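# Lay the strip lengthwise in the slot, wide end back

## Task

Place the strip inside the slot along its length so that its wider end touches the slot's back wall, and leave it lying flat and no longer moving.

## Robot and tools

Robot: two arms, left_arm (on the +y side) and right_arm, each with a five-finger hand. right_arm has a right hand; left_arm has a mirrored left hand. Base poses in the scene frame: left_arm at (-0.022, +0.281, 0) m, quat_wxyz (+1.000, 0, 0, +0.020); right_arm at (-0.001, -0.317, 0) m, quat_wxyz (+1.000, 0, 0, -0.019). A camera stand is fixed behind the arms. Loose objects may get a brief outside push.

Frames: the scene frame has its origin at table-top height, halfway between the nominal bases, +z up, +x out over the table, +y toward left_arm (not tied to image sides). Fixed cameras and the table use the scene frame. Hand positions, orientations, velocities, Hand targets and wrist-camera poses are in each arm's own base frame. Offsets are along the current Hand target's own axes.

Hand point: a spot 0.05 m in front of the palm and 0.15 m out from the wrist mount. Its +z runs along the straight fingers, +y out of the palm, +x across the palm away from the thumb on the right hand (toward the thumb on the left hand). Straight fingers reach 0.06-0.07 m past the point and sit 0.06 m behind it along -y. A wrist bracket on the little-finger side can strike things. Printed pose can be a few cm wrong; friction and weight often leave the hand 1-3 cm (sometimes 5 cm) off, usually low, without any contact. Each step the commanded orientation is clipped to within 40 degrees of the measured one.

A row is 28 numbers, each in [-1, 1], always for both arms: left_arm dx, dy, dz, rx, ry, rz, then left hand thumb_turn, thumb_bend, index, middle, ring, little, force_limit, speed; then the same 14 for right_arm. The six pose numbers are an offset from that arm's Hand target as it stood when the action (or move) began, not a pose; 1.0 equals 0.6 m or 180 degrees, and rx, ry, rz form one rotation vector. All six zero re-requests the current Hand target. Finger numbers are absolute targets: -1 open/straight, +1 closed/curled; thumb_turn +1 puts the thumb opposite the fingers. force_limit maps -1..+1 to about 0..10 N (0..15 N for the two thumb motors). speed rises from near zero at -1 to full at +0.48 and stays full above. Use speed -0.94 or lower for a soft grip. With the thumb turned in, the hand grips items about 0.035-0.065 m thick, handles down to 0.025 m. There is no 'no change' value: to keep a hand as is, resend the last eight hand numbers you actually sent it (or, if none yet, its hand_measured six plus hand_force_limit and hand_speed).

Tools:
- execute_actions(actions, cameras): actions is a list of actions; each action is a list of 1-15 rows, one per 1/30 s step, and a short action repeats its final row up to 15 steps. Every row in an action counts from the action's start pose, and each new action starts from the updated Hand target, so repeating an offset moves further. An empty list returns images. cameras: names, ["all"], or [].
- move(target, speed, blend, blocking, cameras): target is one 28-number row or a list of up to 15 rows; every row's offsets count from the same starting Hand targets. Paths are straight, end together, take at least 0.5 s, and are cut off at 10 s. speed: top speed in m/s, 0.002 to 4.3 (default 0.25), turning up to twice that in rad/s; one value or one per target. blend: corner rounding in metres per target, 0 means stop at it. blocking=false returns after about 0.5 s while motion continues. Moves do not avoid obstacles or the other arm; route around an arm's own base. The result adds a move: line (done, off_target, moving, held, fault) and limits (paced = pose clipped, held = steps withheld).
- wait(seconds 0-10, cameras): lets time run holding the last command.
- stop(cameras): brakes a running move.
- zoom_image(camera, region [x0, y0, x1, y1] pixels, at most 504 by 504): enlarges part of the latest image of cam_head_left, cam_head_right, cam_high, cam_low, cam_left_wrist or cam_right_wrist (each 672x504).
- show_instructions(): shows the reference pages.
- finished_scene(scene=1): ends the scene irreversibly.

Results: end_effector_position (m) and end_effector_quat_wxyz per arm, Hand target, joint positions, velocities (may be summarised as within noise) and torques (offset, noisy; numbers 3 and 4 wrap at ±28 N m), motor temperatures, and per hand hand_measured, hand_stopped_by (moving, target, force, stalled, fault), hand_load_n (fingertip load, positive pushing open; near 0 after a lost grip), hand_force_limit, hand_speed. A finger motor only starts when its target changes by at least 0.002; it locks at target or at force_limit. To squeeze harder, raise force_limit and send a more-closed target; to release, send a more-open one.

Joint ranges (rad): waist -2.880..2.880, shoulder 0..3.142, elbow 0..3.019 (straight 2.964), wrist pitch -1.693..1.571, wrist yaw -1.571..1.571, wrist roll -2.094..2.094.

Avoid: dropping or releasing a moving part, letting anything leave the table, fast impacts on fixed or heavy things, pressing past contact (a blocked arm keeps pushing; command back past the hand to ease off), overloading fingers, any contact between the two arms or hands, and arm stops. Holding loads or stretching heats motors: MOTOR HOT at 85 °C, the arm drops at 100 °C. The scene keeps running while you think.

Each tool is called after ">>>" as name(argument=value, ...), one argument or row to a line, values as JSON.

Reference images:

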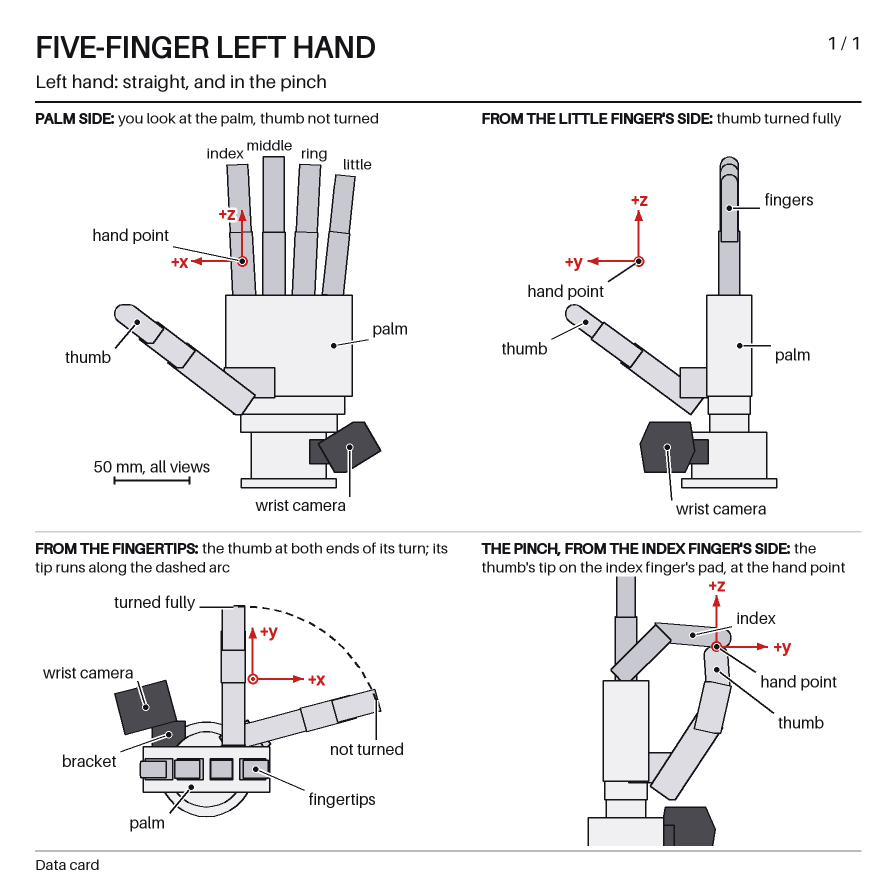

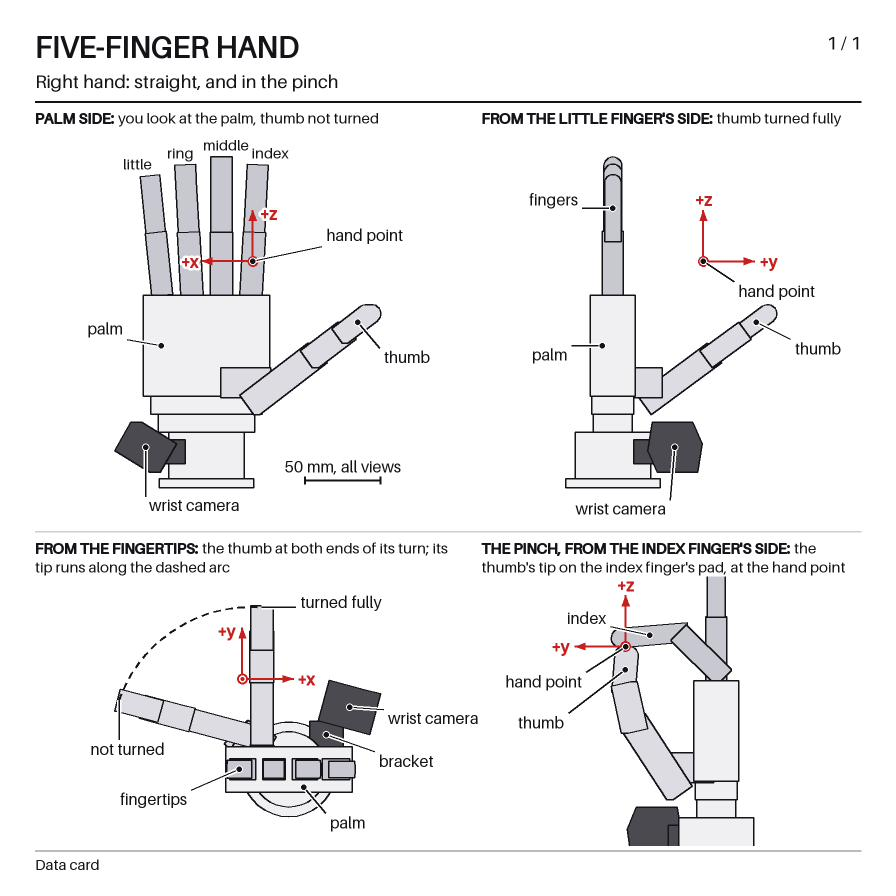

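## Session

>>> execute_actions(
  actions=[],
)

Scene clock: 0.00 s.
left_arm: end_effector_position=(+0.3449, -0.0797, +0.3273) hand_measured=(-1.000, -1.000, -1.000, -1.000, -1.000, -1.000) hand_load_n=(+0.0, +0.0, +0.0, +0.0, +0.0, +0.0) hand_stopped_by=(target, target, target, target, target, target) hand_force_limit=0.00 hand_speed=-0.80 end_effector_quat_wxyz=(+0.105, +0.544, -0.589, +0.589) | right_arm: end_effector_position=(+0.4043, -0.1080, +0.2038) hand_measured=(-1.000, -1.000, -1.000, -1.000, -1.000, -1.000) hand_load_n=(+0.0, +0.0, +0.0, +0.0, +0.0, +0.0) hand_stopped_by=(target, target, target, target, target, target) hand_force_limit=0.00 hand_speed=-0.80 end_effector_quat_wxyz=(+0.048, -0.205, +0.960, -0.186)
Joint positions: left_arm=[0.351 1.066 0.958 -0.83 1.211 -0.015] | right_arm=[-0.281 1.288 1.194 -1.209 0.282 0.832]
Joint velocities: within noise
Joint torques (N m): no reading
Motor temperatures (°C): left_arm=[28 23 23 25 23 21] | right_arm=[27 23 23 23 23 19]
Heat: left arm: hottest waist 28 °C; right arm: hottest waist 27 °C.
Hand target: left_arm +0.3491, -0.0781, +0.3366; +0.095, +0.537, -0.592, +0.593 | right_arm +0.4108, -0.1098, +0.2111; +0.055, -0.203, +0.959, -0.190

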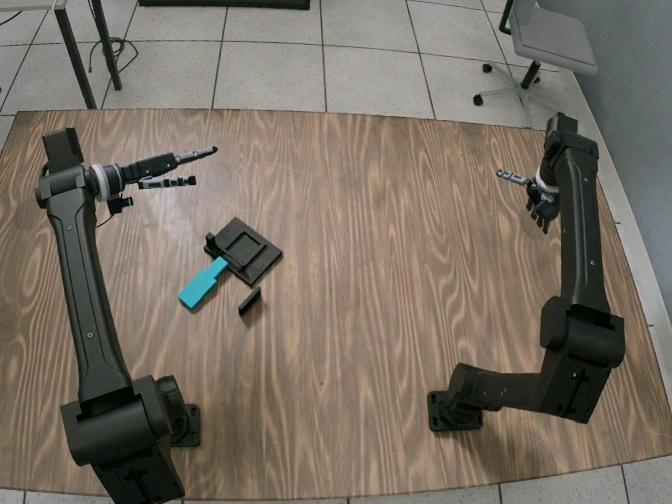

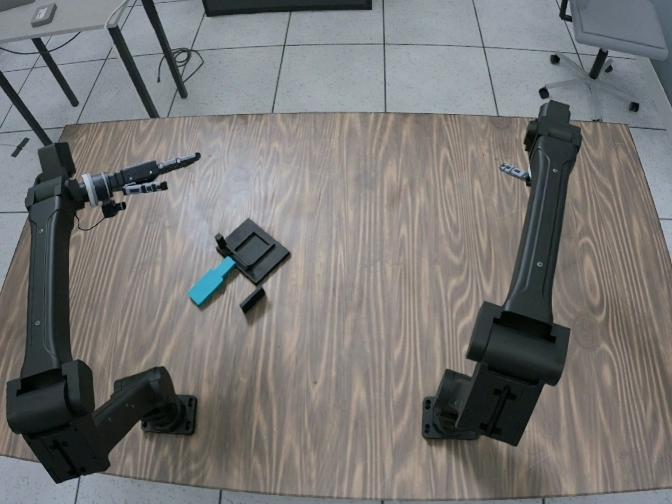

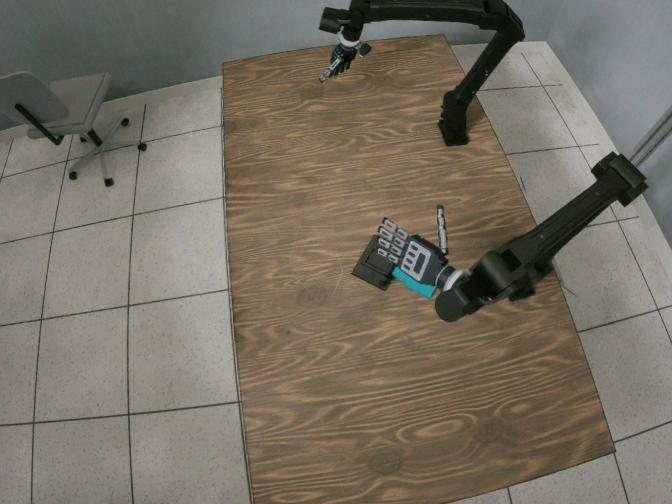

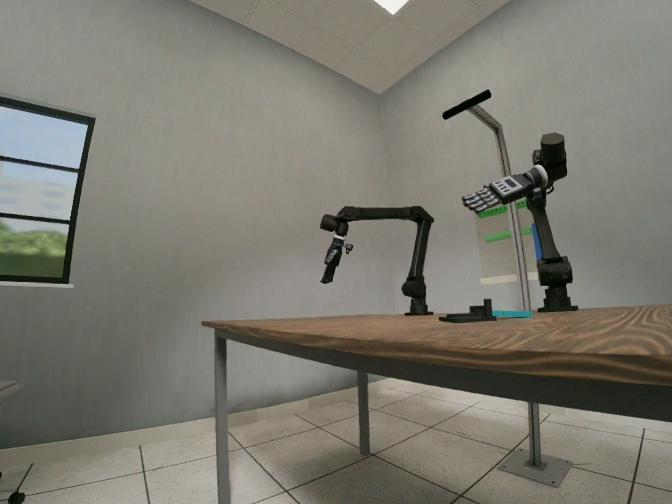

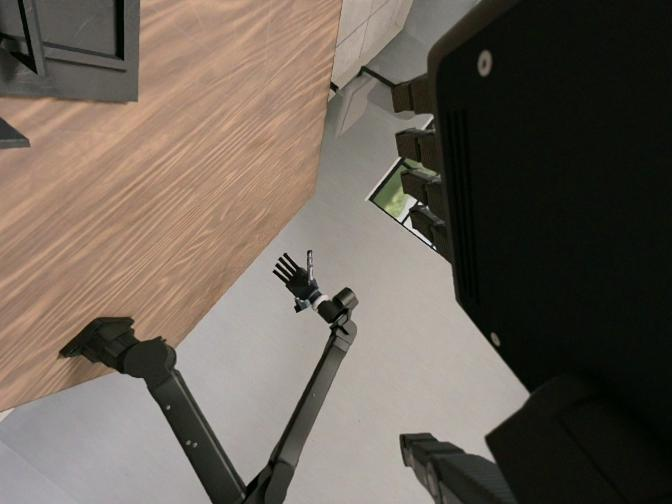

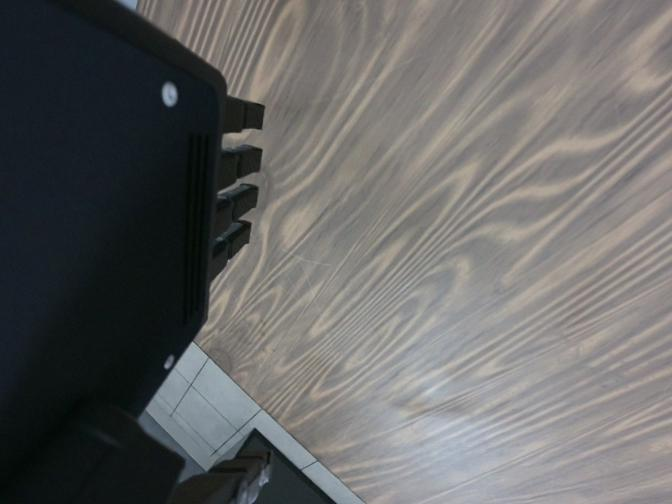

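>>> zoom_image(
  camera="cam_head_left",
  region=[160, 200, 300, 330],
)

>>> zoom_image(
  camera="cam_head_right",
  region=[170, 200, 310, 330],
)

>>> zoom_image(
  camera="cam_low",
  region=[420, 270, 560, 350],
)

>>> zoom_image(
  camera="cam_high",
  region=[330, 190, 480, 310],
)

Scaled by 3.600 from the camera's 672x504 image, which has a finer 960x720 frame.

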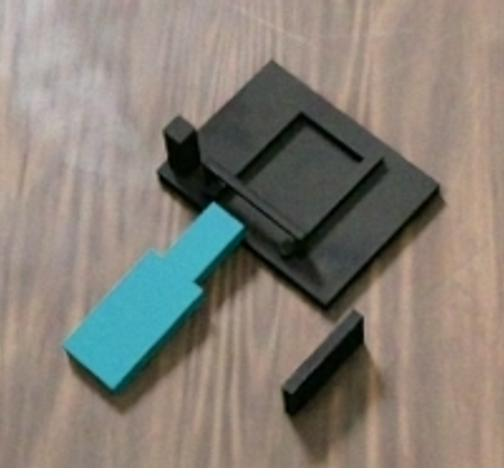

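Scaled by 3.600 from the camera's 672x504 image, which has a finer 960x720 frame.

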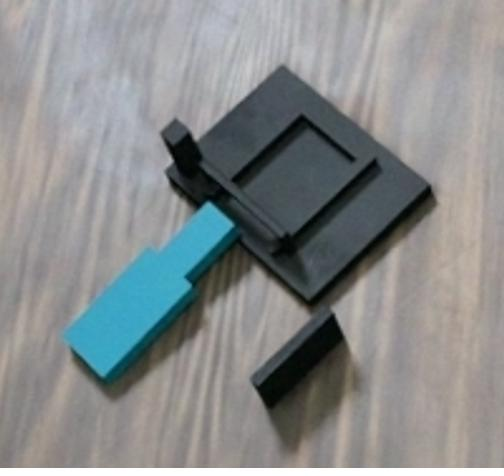

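Scaled by 3.600 from the camera's 672x504 image, which has a finer 960x720 frame.

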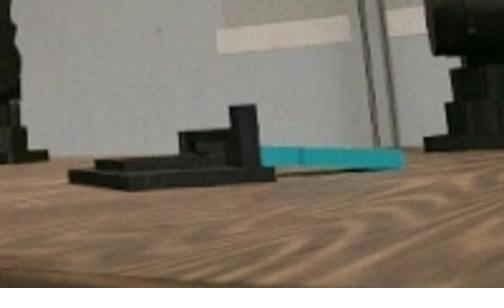

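Scaled by 3.360 from the camera's 672x504 image, which has a finer 960x720 frame.

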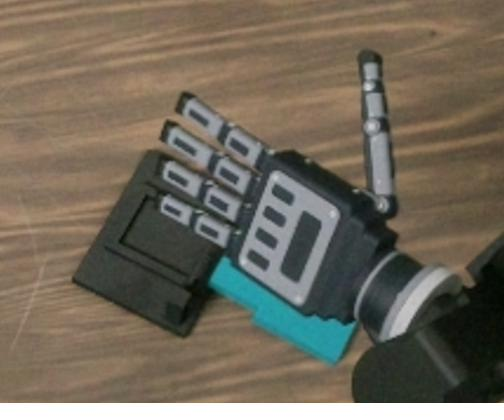

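>>> zoom_image(
  camera="cam_left_wrist",
  region=[0, 0, 200, 160],
)

>>> zoom_image(
  camera="cam_head_left",
  region=[195, 210, 265, 270],
)

Scaled by 2.520 from the camera's 672x504 image, which has a finer 960x720 frame.

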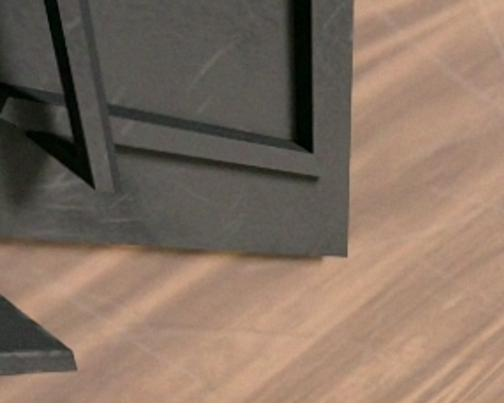

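Scaled by 7.200 from the camera's 672x504 image, which has a finer 960x720 frame.

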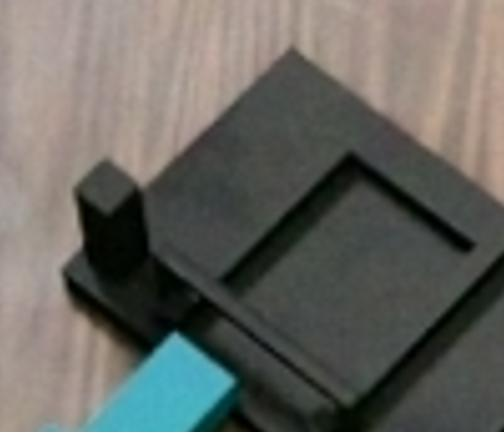

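>>> move(
  target=[0,0,0,-0.247,-0.325,0,-1,-1,-1,-1,-1,-1,0,0.3,0,0,0,0,0,0,-1,-1,-1,-1,-1,-1,0,-0.8],
  cameras=["cam_head_left","cam_left_wrist","cam_high"],
  speed=0.5,
)

Scene clock: 103.47 s.
left_arm: end_effector_position=(+0.3380, -0.0743, +0.3175) hand_measured=(-1.000, -1.000, -1.000, -1.000, -1.000, -1.000) hand_load_n=(+0.0, +0.0, +0.0, +0.0, +0.0, +0.0) hand_stopped_by=(target, target, target, target, target, target) hand_force_limit=0.00 hand_speed=0.30 end_effector_quat_wxyz=(+0.024, -0.674, +0.738, -0.030) | right_arm: end_effector_position=(+0.4043, -0.1080, +0.2038) hand_measured=(-1.000, -1.000, -1.000, -1.000, -1.000, -1.000) hand_load_n=(+0.0, +0.0, +0.0, +0.0, +0.0, +0.0) hand_stopped_by=(target, target, target, target, target, target) hand_force_limit=0.00 hand_speed=-0.80 end_effector_quat_wxyz=(+0.048, -0.205, +0.960, -0.186)
Joint positions: left_arm=[-0.119 1.358 1.554 -1.69 0.003 -0.03] | right_arm=[-0.281 1.288 1.194 -1.209 0.282 0.832]
Joint torques (N m): left_arm=[0.15 -8.53 11.69 0.06 -0.25 -0.16] | right_arm=[0.09 -9.41 10.51 0.69 0.2 -0.01]
Motor temperatures (°C): left_arm=[27 23 29 24 23 21] | right_arm=[27 24 27 22 23 19]
Heat: left arm: hottest elbow 29 °C; right arm: hottest waist 27 °C.
Hand target: left_arm +0.3492, -0.0780, +0.3366; +0.011, -0.678, +0.735, -0.005 | right_arm +0.4108, -0.1098, +0.2111; +0.055, -0.203, +0.959, -0.190
Off the commanded pose: left_arm 0.022 m, 3 deg | right_arm 0.010 m, 1 deg.
joint sent to its limit (left arm) — joint 4 (wrist pitch), lower limit. The joint targets are off in orientation, not in position.
move: off_target (left_arm)
Images, in order (width x height): cam_head_left 672x504, cam_high 672x504, cam_left_wrist 672x504.

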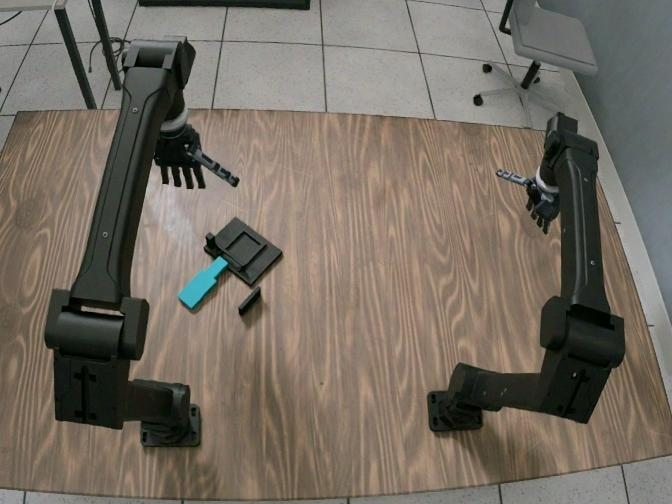

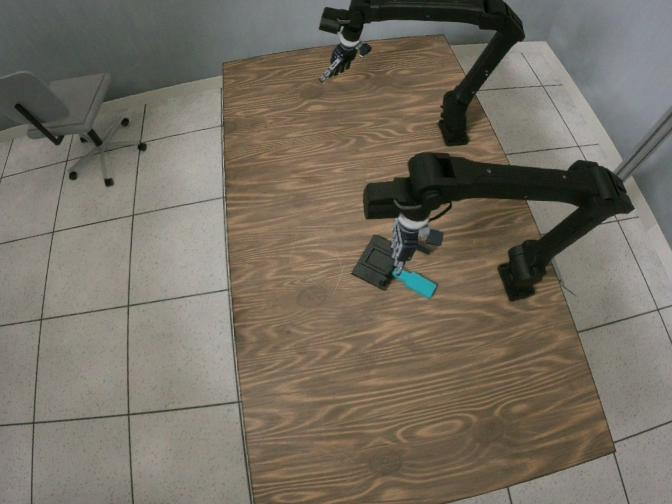

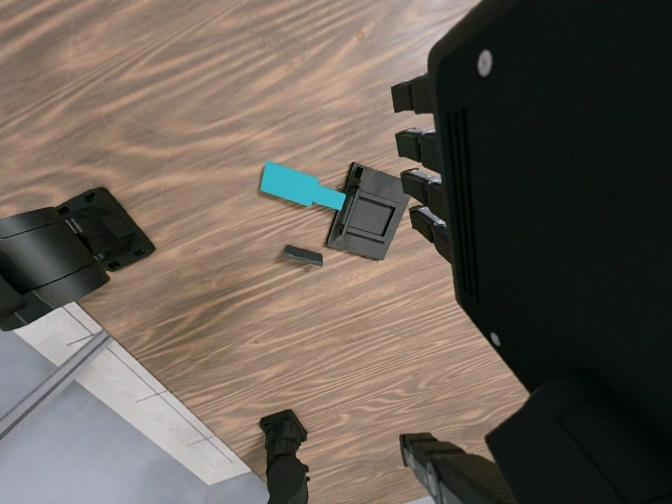

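>>> zoom_image(
  camera="cam_left_wrist",
  region=[250, 145, 430, 275],
)

>>> zoom_image(
  camera="cam_high",
  region=[330, 220, 450, 310],
)

>>> zoom_image(
  camera="cam_head_left",
  region=[130, 110, 300, 320],
)

Scaled by 2.800 from the camera's 672x504 image, which has a finer 960x720 frame.

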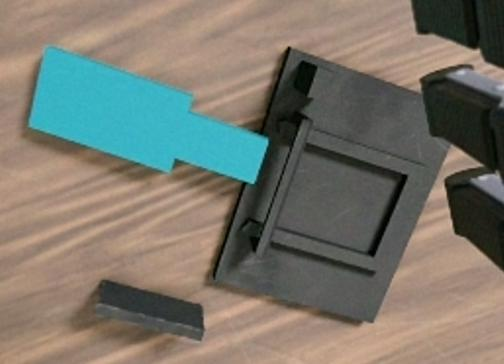

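Scaled by 4.200 from the camera's 672x504 image, which has a finer 960x720 frame.

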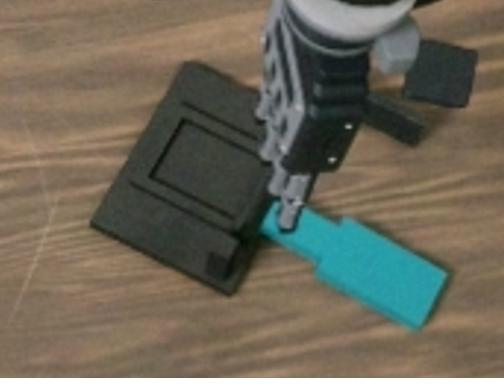

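Scaled by 2.400 from the camera's 672x504 image, which has a finer 960x720 frame.

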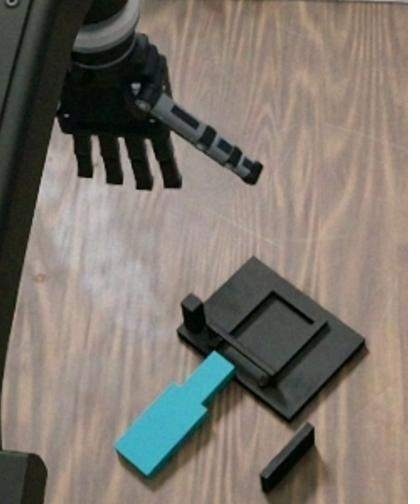

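>>> move(
  target=[-0.0025,0.0317,0.327,0.2507,-0.1233,-0.2638,1,-1,-0.6,-0.6,-0.6,-0.6,0,0.3,0,0,0,0,0,0,-1,-1,-1,-1,-1,-1,0,-0.8],
  cameras=["all"],
  speed=0.4,
)

Scene clock: 450.63 s.
left_arm: end_effector_position=(+0.3380, -0.0723, +0.1464) hand_measured=(+1.000, -1.000, -0.600, -0.600, -0.600, -0.600) hand_load_n=(+0.0, +0.0, +0.0, +0.0, +0.0, +0.0) hand_stopped_by=(target, target, target, target, target, target) hand_force_limit=0.00 hand_speed=0.30 end_effector_quat_wxyz=(-0.391, +0.842, -0.334, +0.164) | right_arm: end_effector_position=(+0.4043, -0.1080, +0.2038) hand_measured=(-1.000, -1.000, -1.000, -1.000, -1.000, -1.000) hand_load_n=(+0.0, +0.0, +0.0, +0.0, +0.0, +0.0) hand_stopped_by=(target, target, target, target, target, target) hand_force_limit=0.00 hand_speed=-0.80 end_effector_quat_wxyz=(+0.048, -0.205, +0.960, -0.186)
Joint positions: left_arm=[-0.497 1.013 0.745 -0.985 -0.831 -1.17] | right_arm=[-0.281 1.288 1.194 -1.209 0.282 0.832]
Joint torques (N m): left_arm=[-0.15 -3.9 7.31 0.42 -0.96 -0.24] | right_arm=[0.09 -9.35 10.52 0.7 0.2 -0.01]
Motor temperatures (°C): left_arm=[26 24 39 24 22 21] | right_arm=[26 24 29 22 23 19]
Heat: left arm: hottest elbow 39 °C; right arm: hottest elbow 29 °C.
Hand target: left_arm +0.3349, -0.0735, +0.1401; -0.392, +0.842, -0.337, +0.157 | right_arm +0.4108, -0.1098, +0.2111; +0.055, -0.203, +0.959, -0.190
Off the commanded pose: left_arm 0.007 m, 1 deg | right_arm 0.010 m, 1 deg.
move: done

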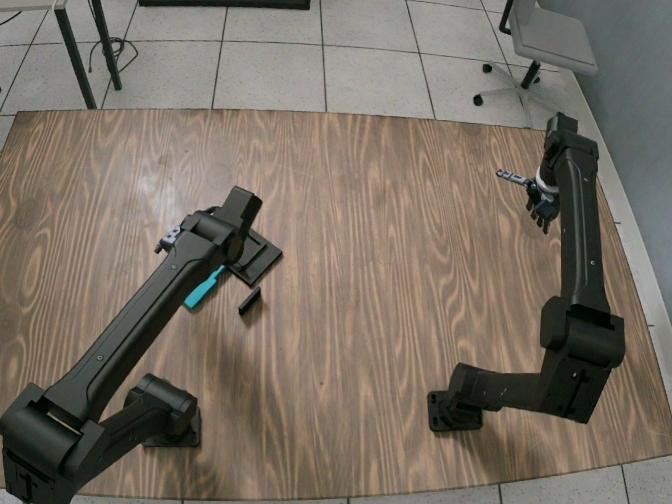

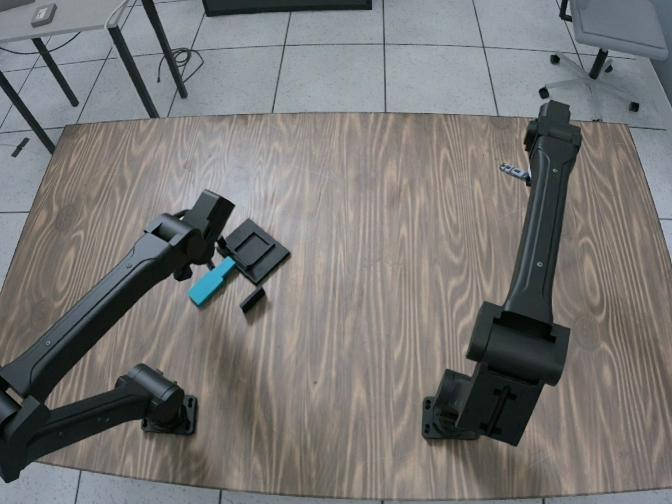

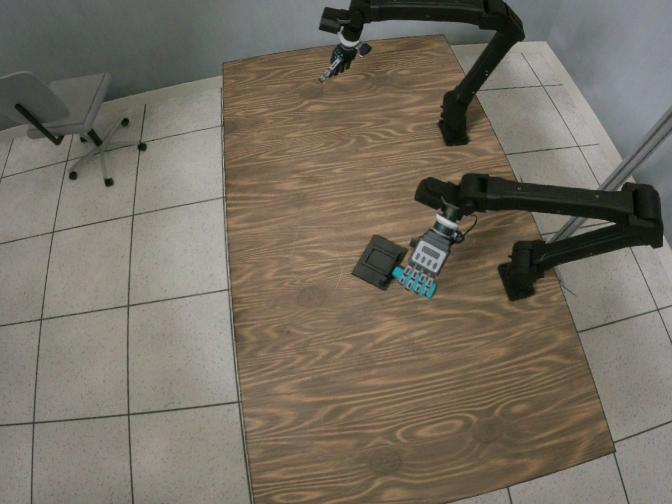

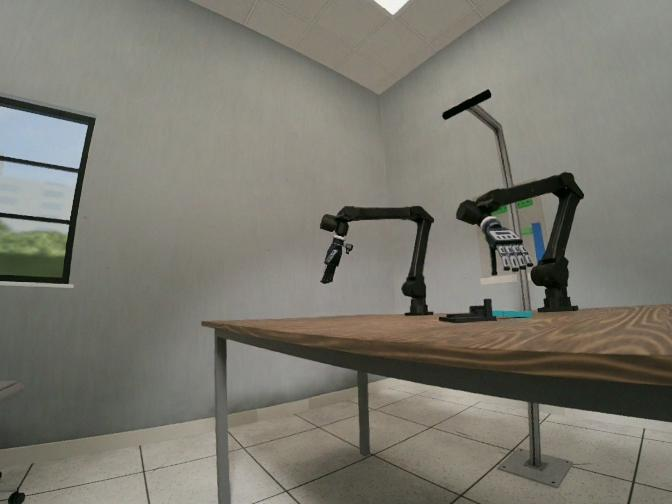

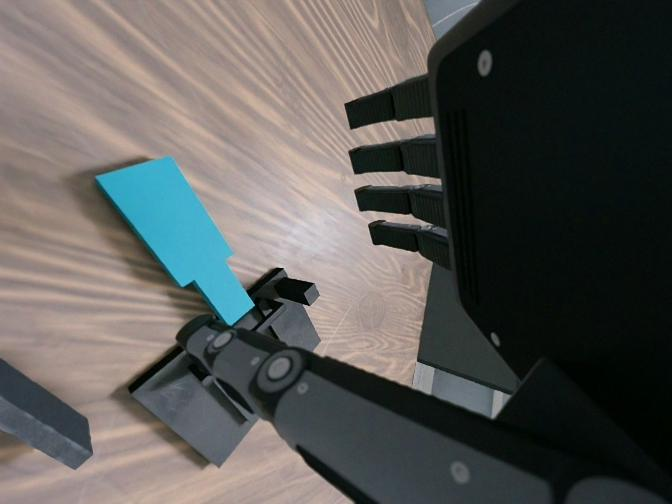

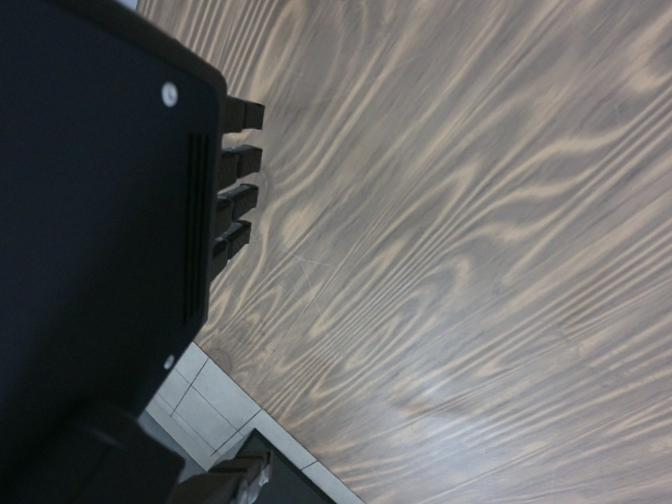

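>>> move(
  target=[0,0.0766,0.0643,0,0,0,1,-1,-0.6,-0.6,-0.6,-0.6,0,0.3,0,0,0,0,0,0,-1,-1,-1,-1,-1,-1,0,-0.8],
  cameras=["cam_left_wrist","cam_high","cam_low","cam_head_left"],
)

>>> zoom_image(
  camera="cam_high",
  region=[340, 200, 460, 310],
)

>>> zoom_image(
  camera="cam_low",
  region=[420, 230, 560, 335],
)

Scene clock: 487.37 s.
left_arm: end_effector_position=(+0.3372, -0.0726, +0.0879) hand_measured=(+1.000, -1.000, -0.600, -0.600, -0.600, -0.600) hand_load_n=(+0.0, +0.0, +0.0, +0.0, +0.0, +0.0) hand_stopped_by=(target, target, target, target, target, target) hand_force_limit=0.00 hand_speed=0.30 end_effector_quat_wxyz=(-0.392, +0.842, -0.336, +0.159) | right_arm: end_effector_position=(+0.4043, -0.1080, +0.2038) hand_measured=(-1.000, -1.000, -1.000, -1.000, -1.000, -1.000) hand_load_n=(+0.0, +0.0, +0.0, +0.0, +0.0, +0.0) hand_stopped_by=(target, target, target, target, target, target) hand_force_limit=0.00 hand_speed=-0.80 end_effector_quat_wxyz=(+0.048, -0.205, +0.960, -0.186)
Joint positions: left_arm=[-0.5 1.09 0.633 -0.811 -0.833 -1.176] | right_arm=[-0.281 1.288 1.194 -1.209 0.282 0.832]
Joint torques (N m): left_arm=[0.09 -4.25 6.27 1.25 -0.91 -0.13] | right_arm=[0.21 -9.35 10.54 0.69 0.2 -0.01]
Heat: left arm: hottest elbow 35 °C; right arm: hottest elbow 29 °C.
Hand target: left_arm +0.3349, -0.0735, +0.0802; -0.392, +0.841, -0.337, +0.157 | right_arm +0.4108, -0.1098, +0.2111; +0.055, -0.203, +0.959, -0.190
Off the commanded pose: left_arm 0.008 m, 0 deg | right_arm 0.010 m, 1 deg.
move: done
Images, in order (width x height): cam_head_left 672x504, cam_high 672x504, cam_low 672x504, cam_left_wrist 672x504.

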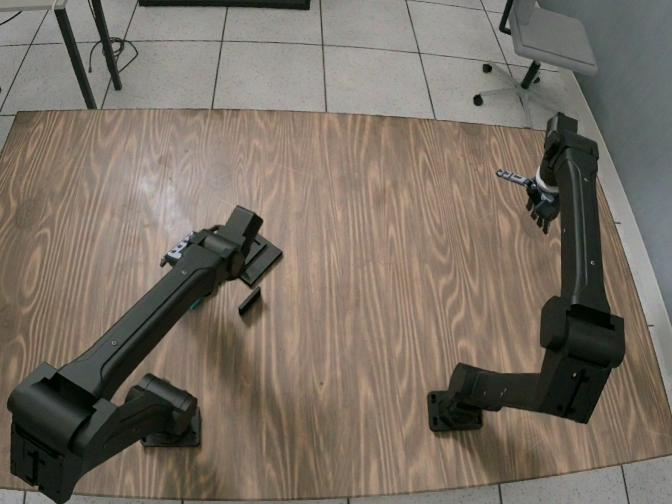

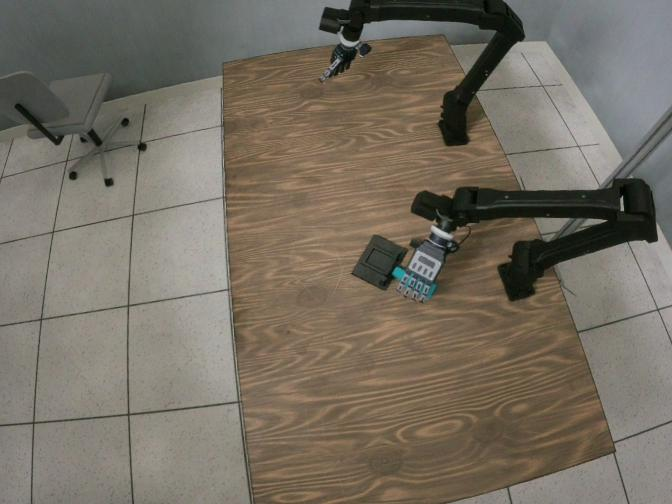

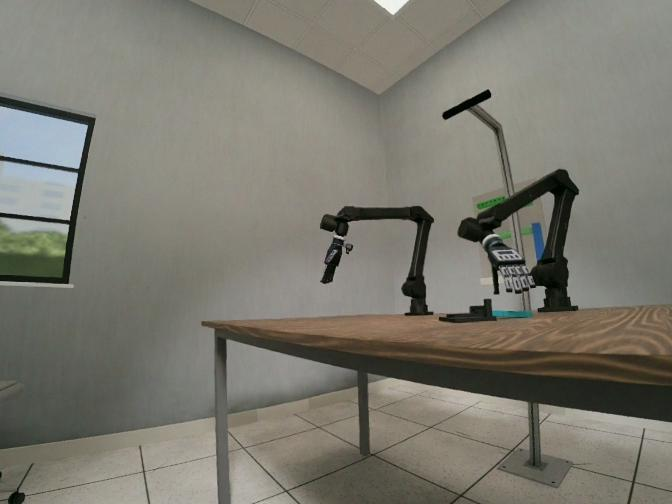

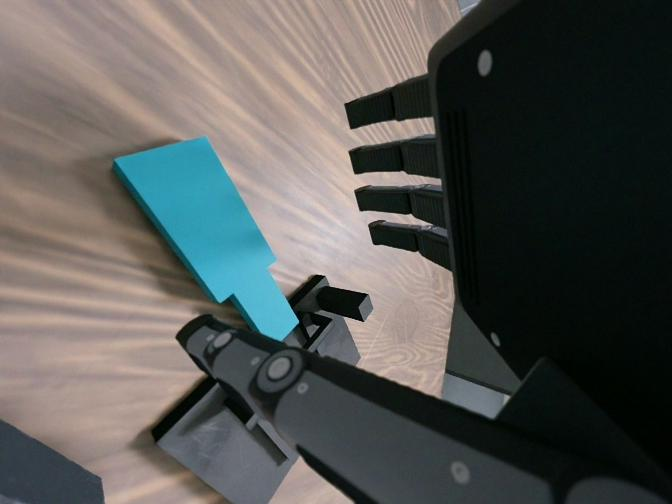

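Scaled by 4.200 from the camera's 672x504 image, which has a finer 960x720 frame.

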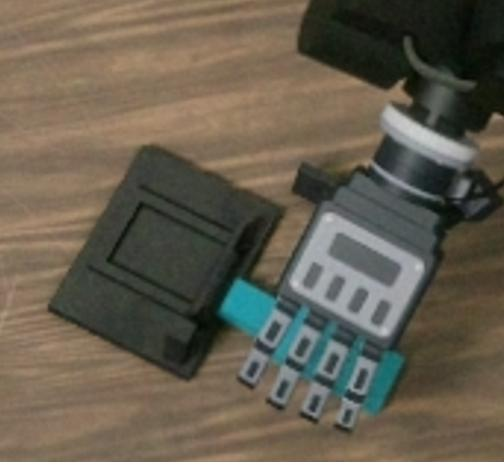

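Scaled by 3.600 from the camera's 672x504 image, which has a finer 960x720 frame.

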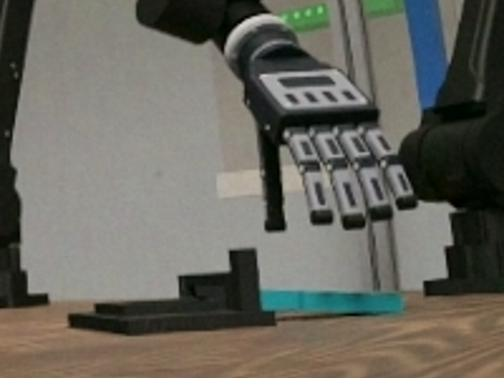

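>>> move(
  target=[
    [0,-0.0214,0.0255,0,0,0,1,-1,-0.6,-0.6,-0.6,-0.6,0,0.3,0,0,0,0,0,0,-1,-1,-1,-1,-1,-1,0,-0.8],
    [0,0.0335,0.0716,0,0,0,1,-1,-0.6,-0.6,-0.6,-0.6,0,0.3,0,0,0,0,0,0,-1,-1,-1,-1,-1,-1,0,-0.8],
  ],
  cameras=["cam_left_wrist","cam_low"],
)

>>> zoom_image(
  camera="cam_low",
  region=[420, 230, 560, 335],
)

Scene clock: 521.87 s.
left_arm: end_effector_position=(+0.3516, -0.0628, +0.0447) hand_measured=(+1.000, -1.000, -0.600, -0.600, -0.600, -0.600) hand_load_n=(+0.0, +0.0, +0.0, +0.0, +0.0, +0.0) hand_stopped_by=(target, target, target, target, target, target) hand_force_limit=0.00 hand_speed=0.30 end_effector_quat_wxyz=(-0.392, +0.842, -0.331, +0.165) | right_arm: end_effector_position=(+0.4043, -0.1080, +0.2038) hand_measured=(-1.000, -1.000, -1.000, -1.000, -1.000, -1.000) hand_load_n=(+0.0, +0.0, +0.0, +0.0, +0.0, +0.0) hand_stopped_by=(target, target, target, target, target, target) hand_force_limit=0.00 hand_speed=-0.80 end_effector_quat_wxyz=(+0.048, -0.205, +0.960, -0.186)
Joint positions: left_arm=[-0.446 1.182 0.557 -0.575 -0.817 -1.106] | right_arm=[-0.281 1.288 1.194 -1.209 0.282 0.832]
Joint torques (N m): left_arm=[1.26 -4.78 5.89 1.35 -0.6 0.18] | right_arm=[0.09 -9.41 10.56 0.68 0.2 -0.01]
Motor temperatures (°C): left_arm=[26 23 33 24 23 21] | right_arm=[26 24 29 22 23 19]
Heat: left arm: hottest elbow 33 °C; right arm: hottest elbow 29 °C.
Hand target: left_arm +0.3486, -0.0590, +0.0370; -0.392, +0.841, -0.337, +0.157 | right_arm +0.4108, -0.1098, +0.2111; +0.055, -0.203, +0.959, -0.190
Off the commanded pose: left_arm 0.009 m, 1 deg | right_arm 0.010 m, 1 deg.
move: done
Images, in order (width x height): cam_low 672x504, cam_left_wrist 672x504.

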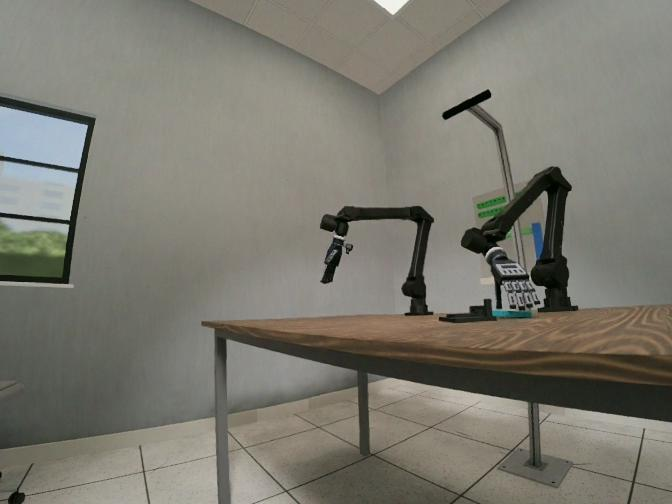

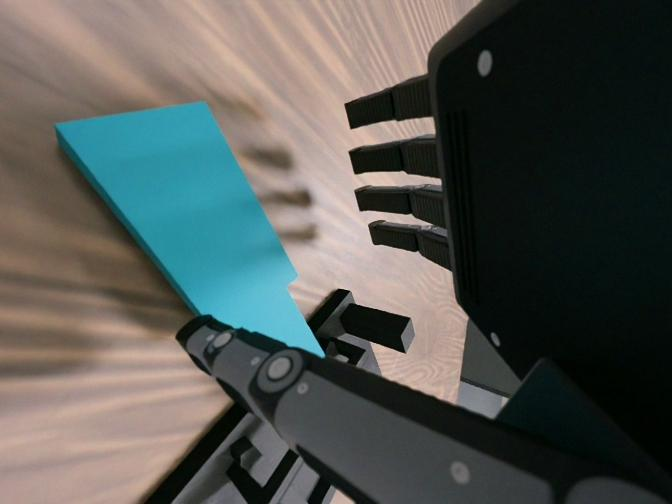

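Scaled by 3.600 from the camera's 672x504 image, which has a finer 960x720 frame.

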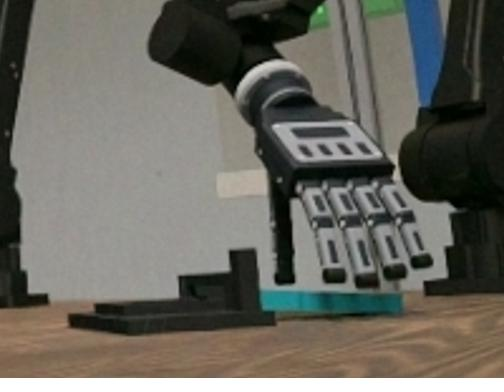

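>>> move(
  target=[0,0.0311,0.0174,0,0,0,1,-1,-0.6,-0.6,-0.6,-0.6,0,0.3,0,0,0,0,0,0,-1,-1,-1,-1,-1,-1,0,-0.8],
  cameras=["cam_left_wrist","cam_low"],
  speed=0.1,
)

>>> zoom_image(
  camera="cam_low",
  region=[420, 230, 560, 335],
)

>>> zoom_image(
  camera="cam_left_wrist",
  region=[130, 200, 400, 400],
)

Scene clock: 543.43 s.
left_arm: end_effector_position=(+0.3497, -0.0619, +0.0237) hand_measured=(+1.000, -1.000, -0.600, -0.600, -0.600, -0.600) hand_load_n=(+0.0, +0.0, +0.0, +0.0, +0.0, +0.0) hand_stopped_by=(target, target, target, target, target, target) hand_force_limit=0.00 hand_speed=0.30 end_effector_quat_wxyz=(-0.393, +0.842, -0.333, +0.160) | right_arm: end_effector_position=(+0.4043, -0.1080, +0.2038) hand_measured=(-1.000, -1.000, -1.000, -1.000, -1.000, -1.000) hand_load_n=(+0.0, +0.0, +0.0, +0.5, +0.0, +0.0) hand_stopped_by=(target, target, target, target, target, target) hand_force_limit=0.00 hand_speed=-0.80 end_effector_quat_wxyz=(+0.048, -0.205, +0.960, -0.186)
Joint positions: left_arm=[-0.446 1.233 0.53 -0.509 -0.817 -1.106] | right_arm=[-0.281 1.288 1.194 -1.209 0.282 0.832]
Joint torques (N m): left_arm=[0.26 -4.95 5.33 1.48 -0.8 -0.04] | right_arm=[0.03 -9.35 10.51 0.7 0.19 -0.01]
Heat: left arm: hottest elbow 32 °C; right arm: hottest elbow 29 °C.
Hand target: left_arm +0.3459, -0.0619, +0.0161; -0.392, +0.841, -0.337, +0.157 | right_arm +0.4108, -0.1098, +0.2111; +0.055, -0.203, +0.959, -0.190
Off the commanded pose: left_arm 0.009 m, 1 deg | right_arm 0.010 m, 1 deg.
move: done
Images, in order (width x height): cam_low 672x504, cam_left_wrist 672x504.

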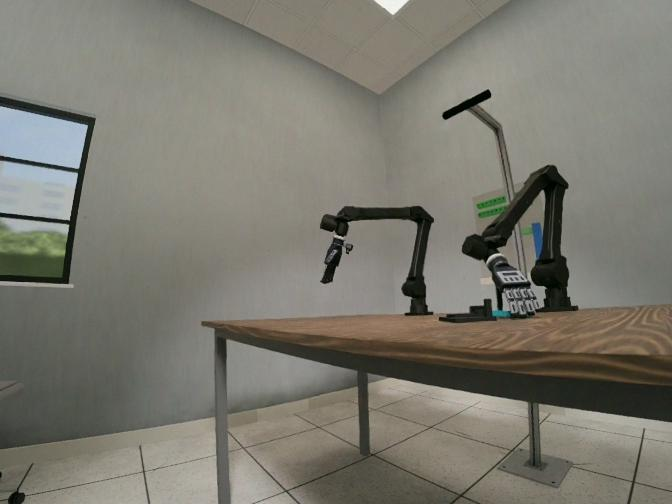

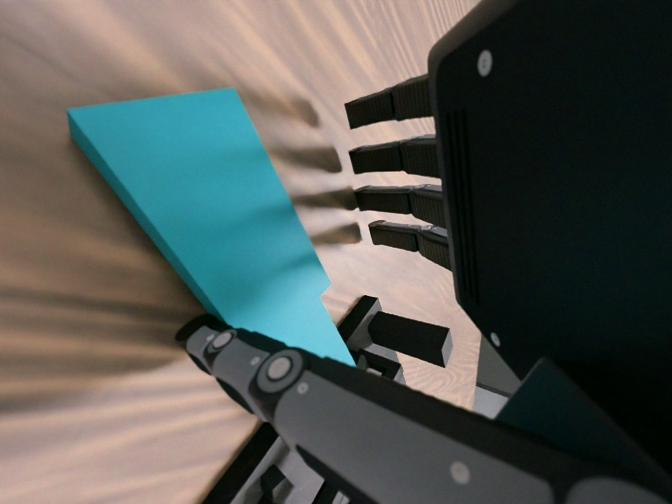

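Scaled by 3.600 from the camera's 672x504 image, which has a finer 960x720 frame.

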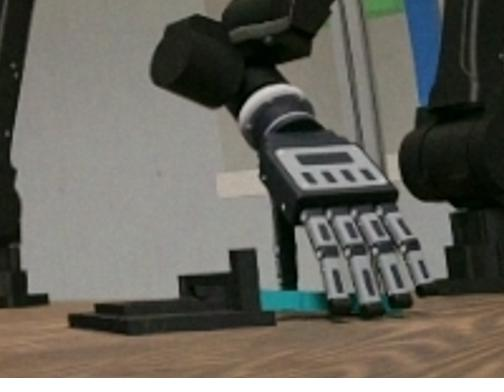

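Scaled by 1.867 from the camera's 672x504 image, which has a finer 960x720 frame.

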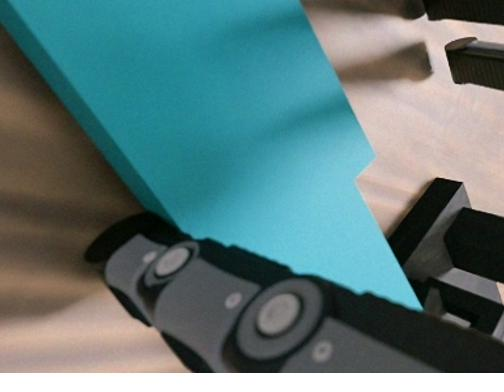

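>>> move(
  target=[0,0,0,0,0,0,1,-1,0.3,0.3,0.3,0.3,-0.3,-0.85,0,0,0,0,0,0,-1,-1,-1,-1,-1,-1,0,-0.8],
  cameras=["cam_left_wrist","cam_low"],
  speed=0.1,
)

>>> zoom_image(
  camera="cam_low",
  region=[420, 230, 560, 335],
)

Scene clock: 559.97 s.
left_arm: end_effector_position=(+0.3522, -0.0609, +0.0255) hand_measured=(+1.000, -1.000, +0.204, -0.380, +0.246, +0.300) hand_load_n=(+2.0, +1.5, +3.5, +2.0, +6.0, +0.0) hand_stopped_by=(target, target, force, force, force, target) hand_force_limit=-0.30 hand_speed=-0.85 end_effector_quat_wxyz=(-0.397, +0.841, -0.330, +0.164) | right_arm: end_effector_position=(+0.4043, -0.1080, +0.2038) hand_measured=(-1.000, -1.000, -1.000, -1.000, -1.000, -1.000) hand_load_n=(+0.0, +0.0, -0.5, +0.0, +0.0, +0.0) hand_stopped_by=(target, target, target, target, target, target) hand_force_limit=0.00 hand_speed=-0.80 end_effector_quat_wxyz=(+0.048, -0.205, +0.960, -0.186)
Joint positions: left_arm=[-0.446 1.233 0.53 -0.5 -0.828 -1.106] | right_arm=[-0.281 1.288 1.194 -1.209 0.282 0.832]
Joint torques (N m): left_arm=[0.32 -5.01 5.34 1.1 -0.33 -0.04] | right_arm=[0.21 -9.41 10.51 0.69 0.2 0]
Heat: left arm: hottest elbow 32 °C; right arm: hottest elbow 29 °C.
Hand target: left_arm +0.3459, -0.0619, +0.0161; -0.392, +0.841, -0.337, +0.157 | right_arm +0.4108, -0.1098, +0.2111; +0.055, -0.203, +0.959, -0.190
Off the commanded pose: left_arm 0.011 m, 1 deg | right_arm 0.010 m, 1 deg.
move: off_target (left_arm)
Images, in order (width x height): cam_low 672x504, cam_left_wrist 672x504.

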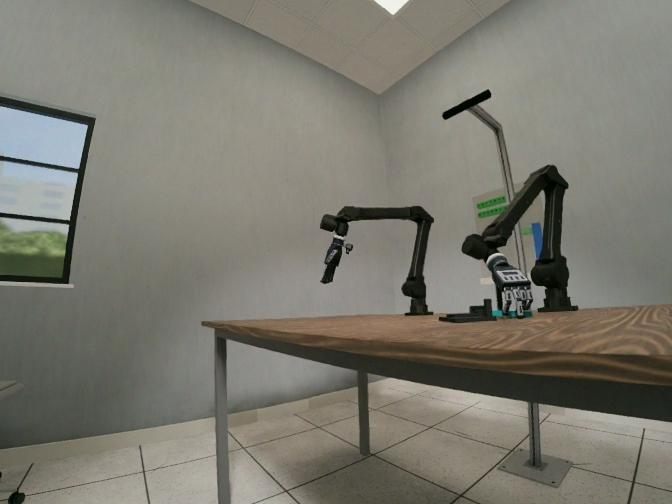

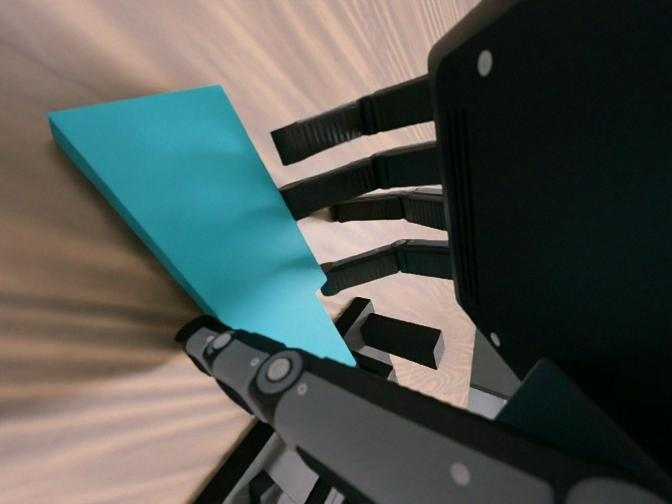

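Scaled by 3.600 from the camera's 672x504 image, which has a finer 960x720 frame.

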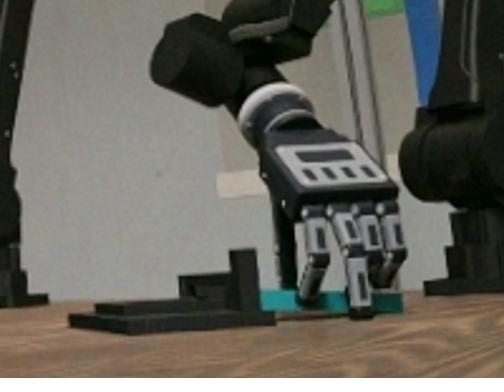

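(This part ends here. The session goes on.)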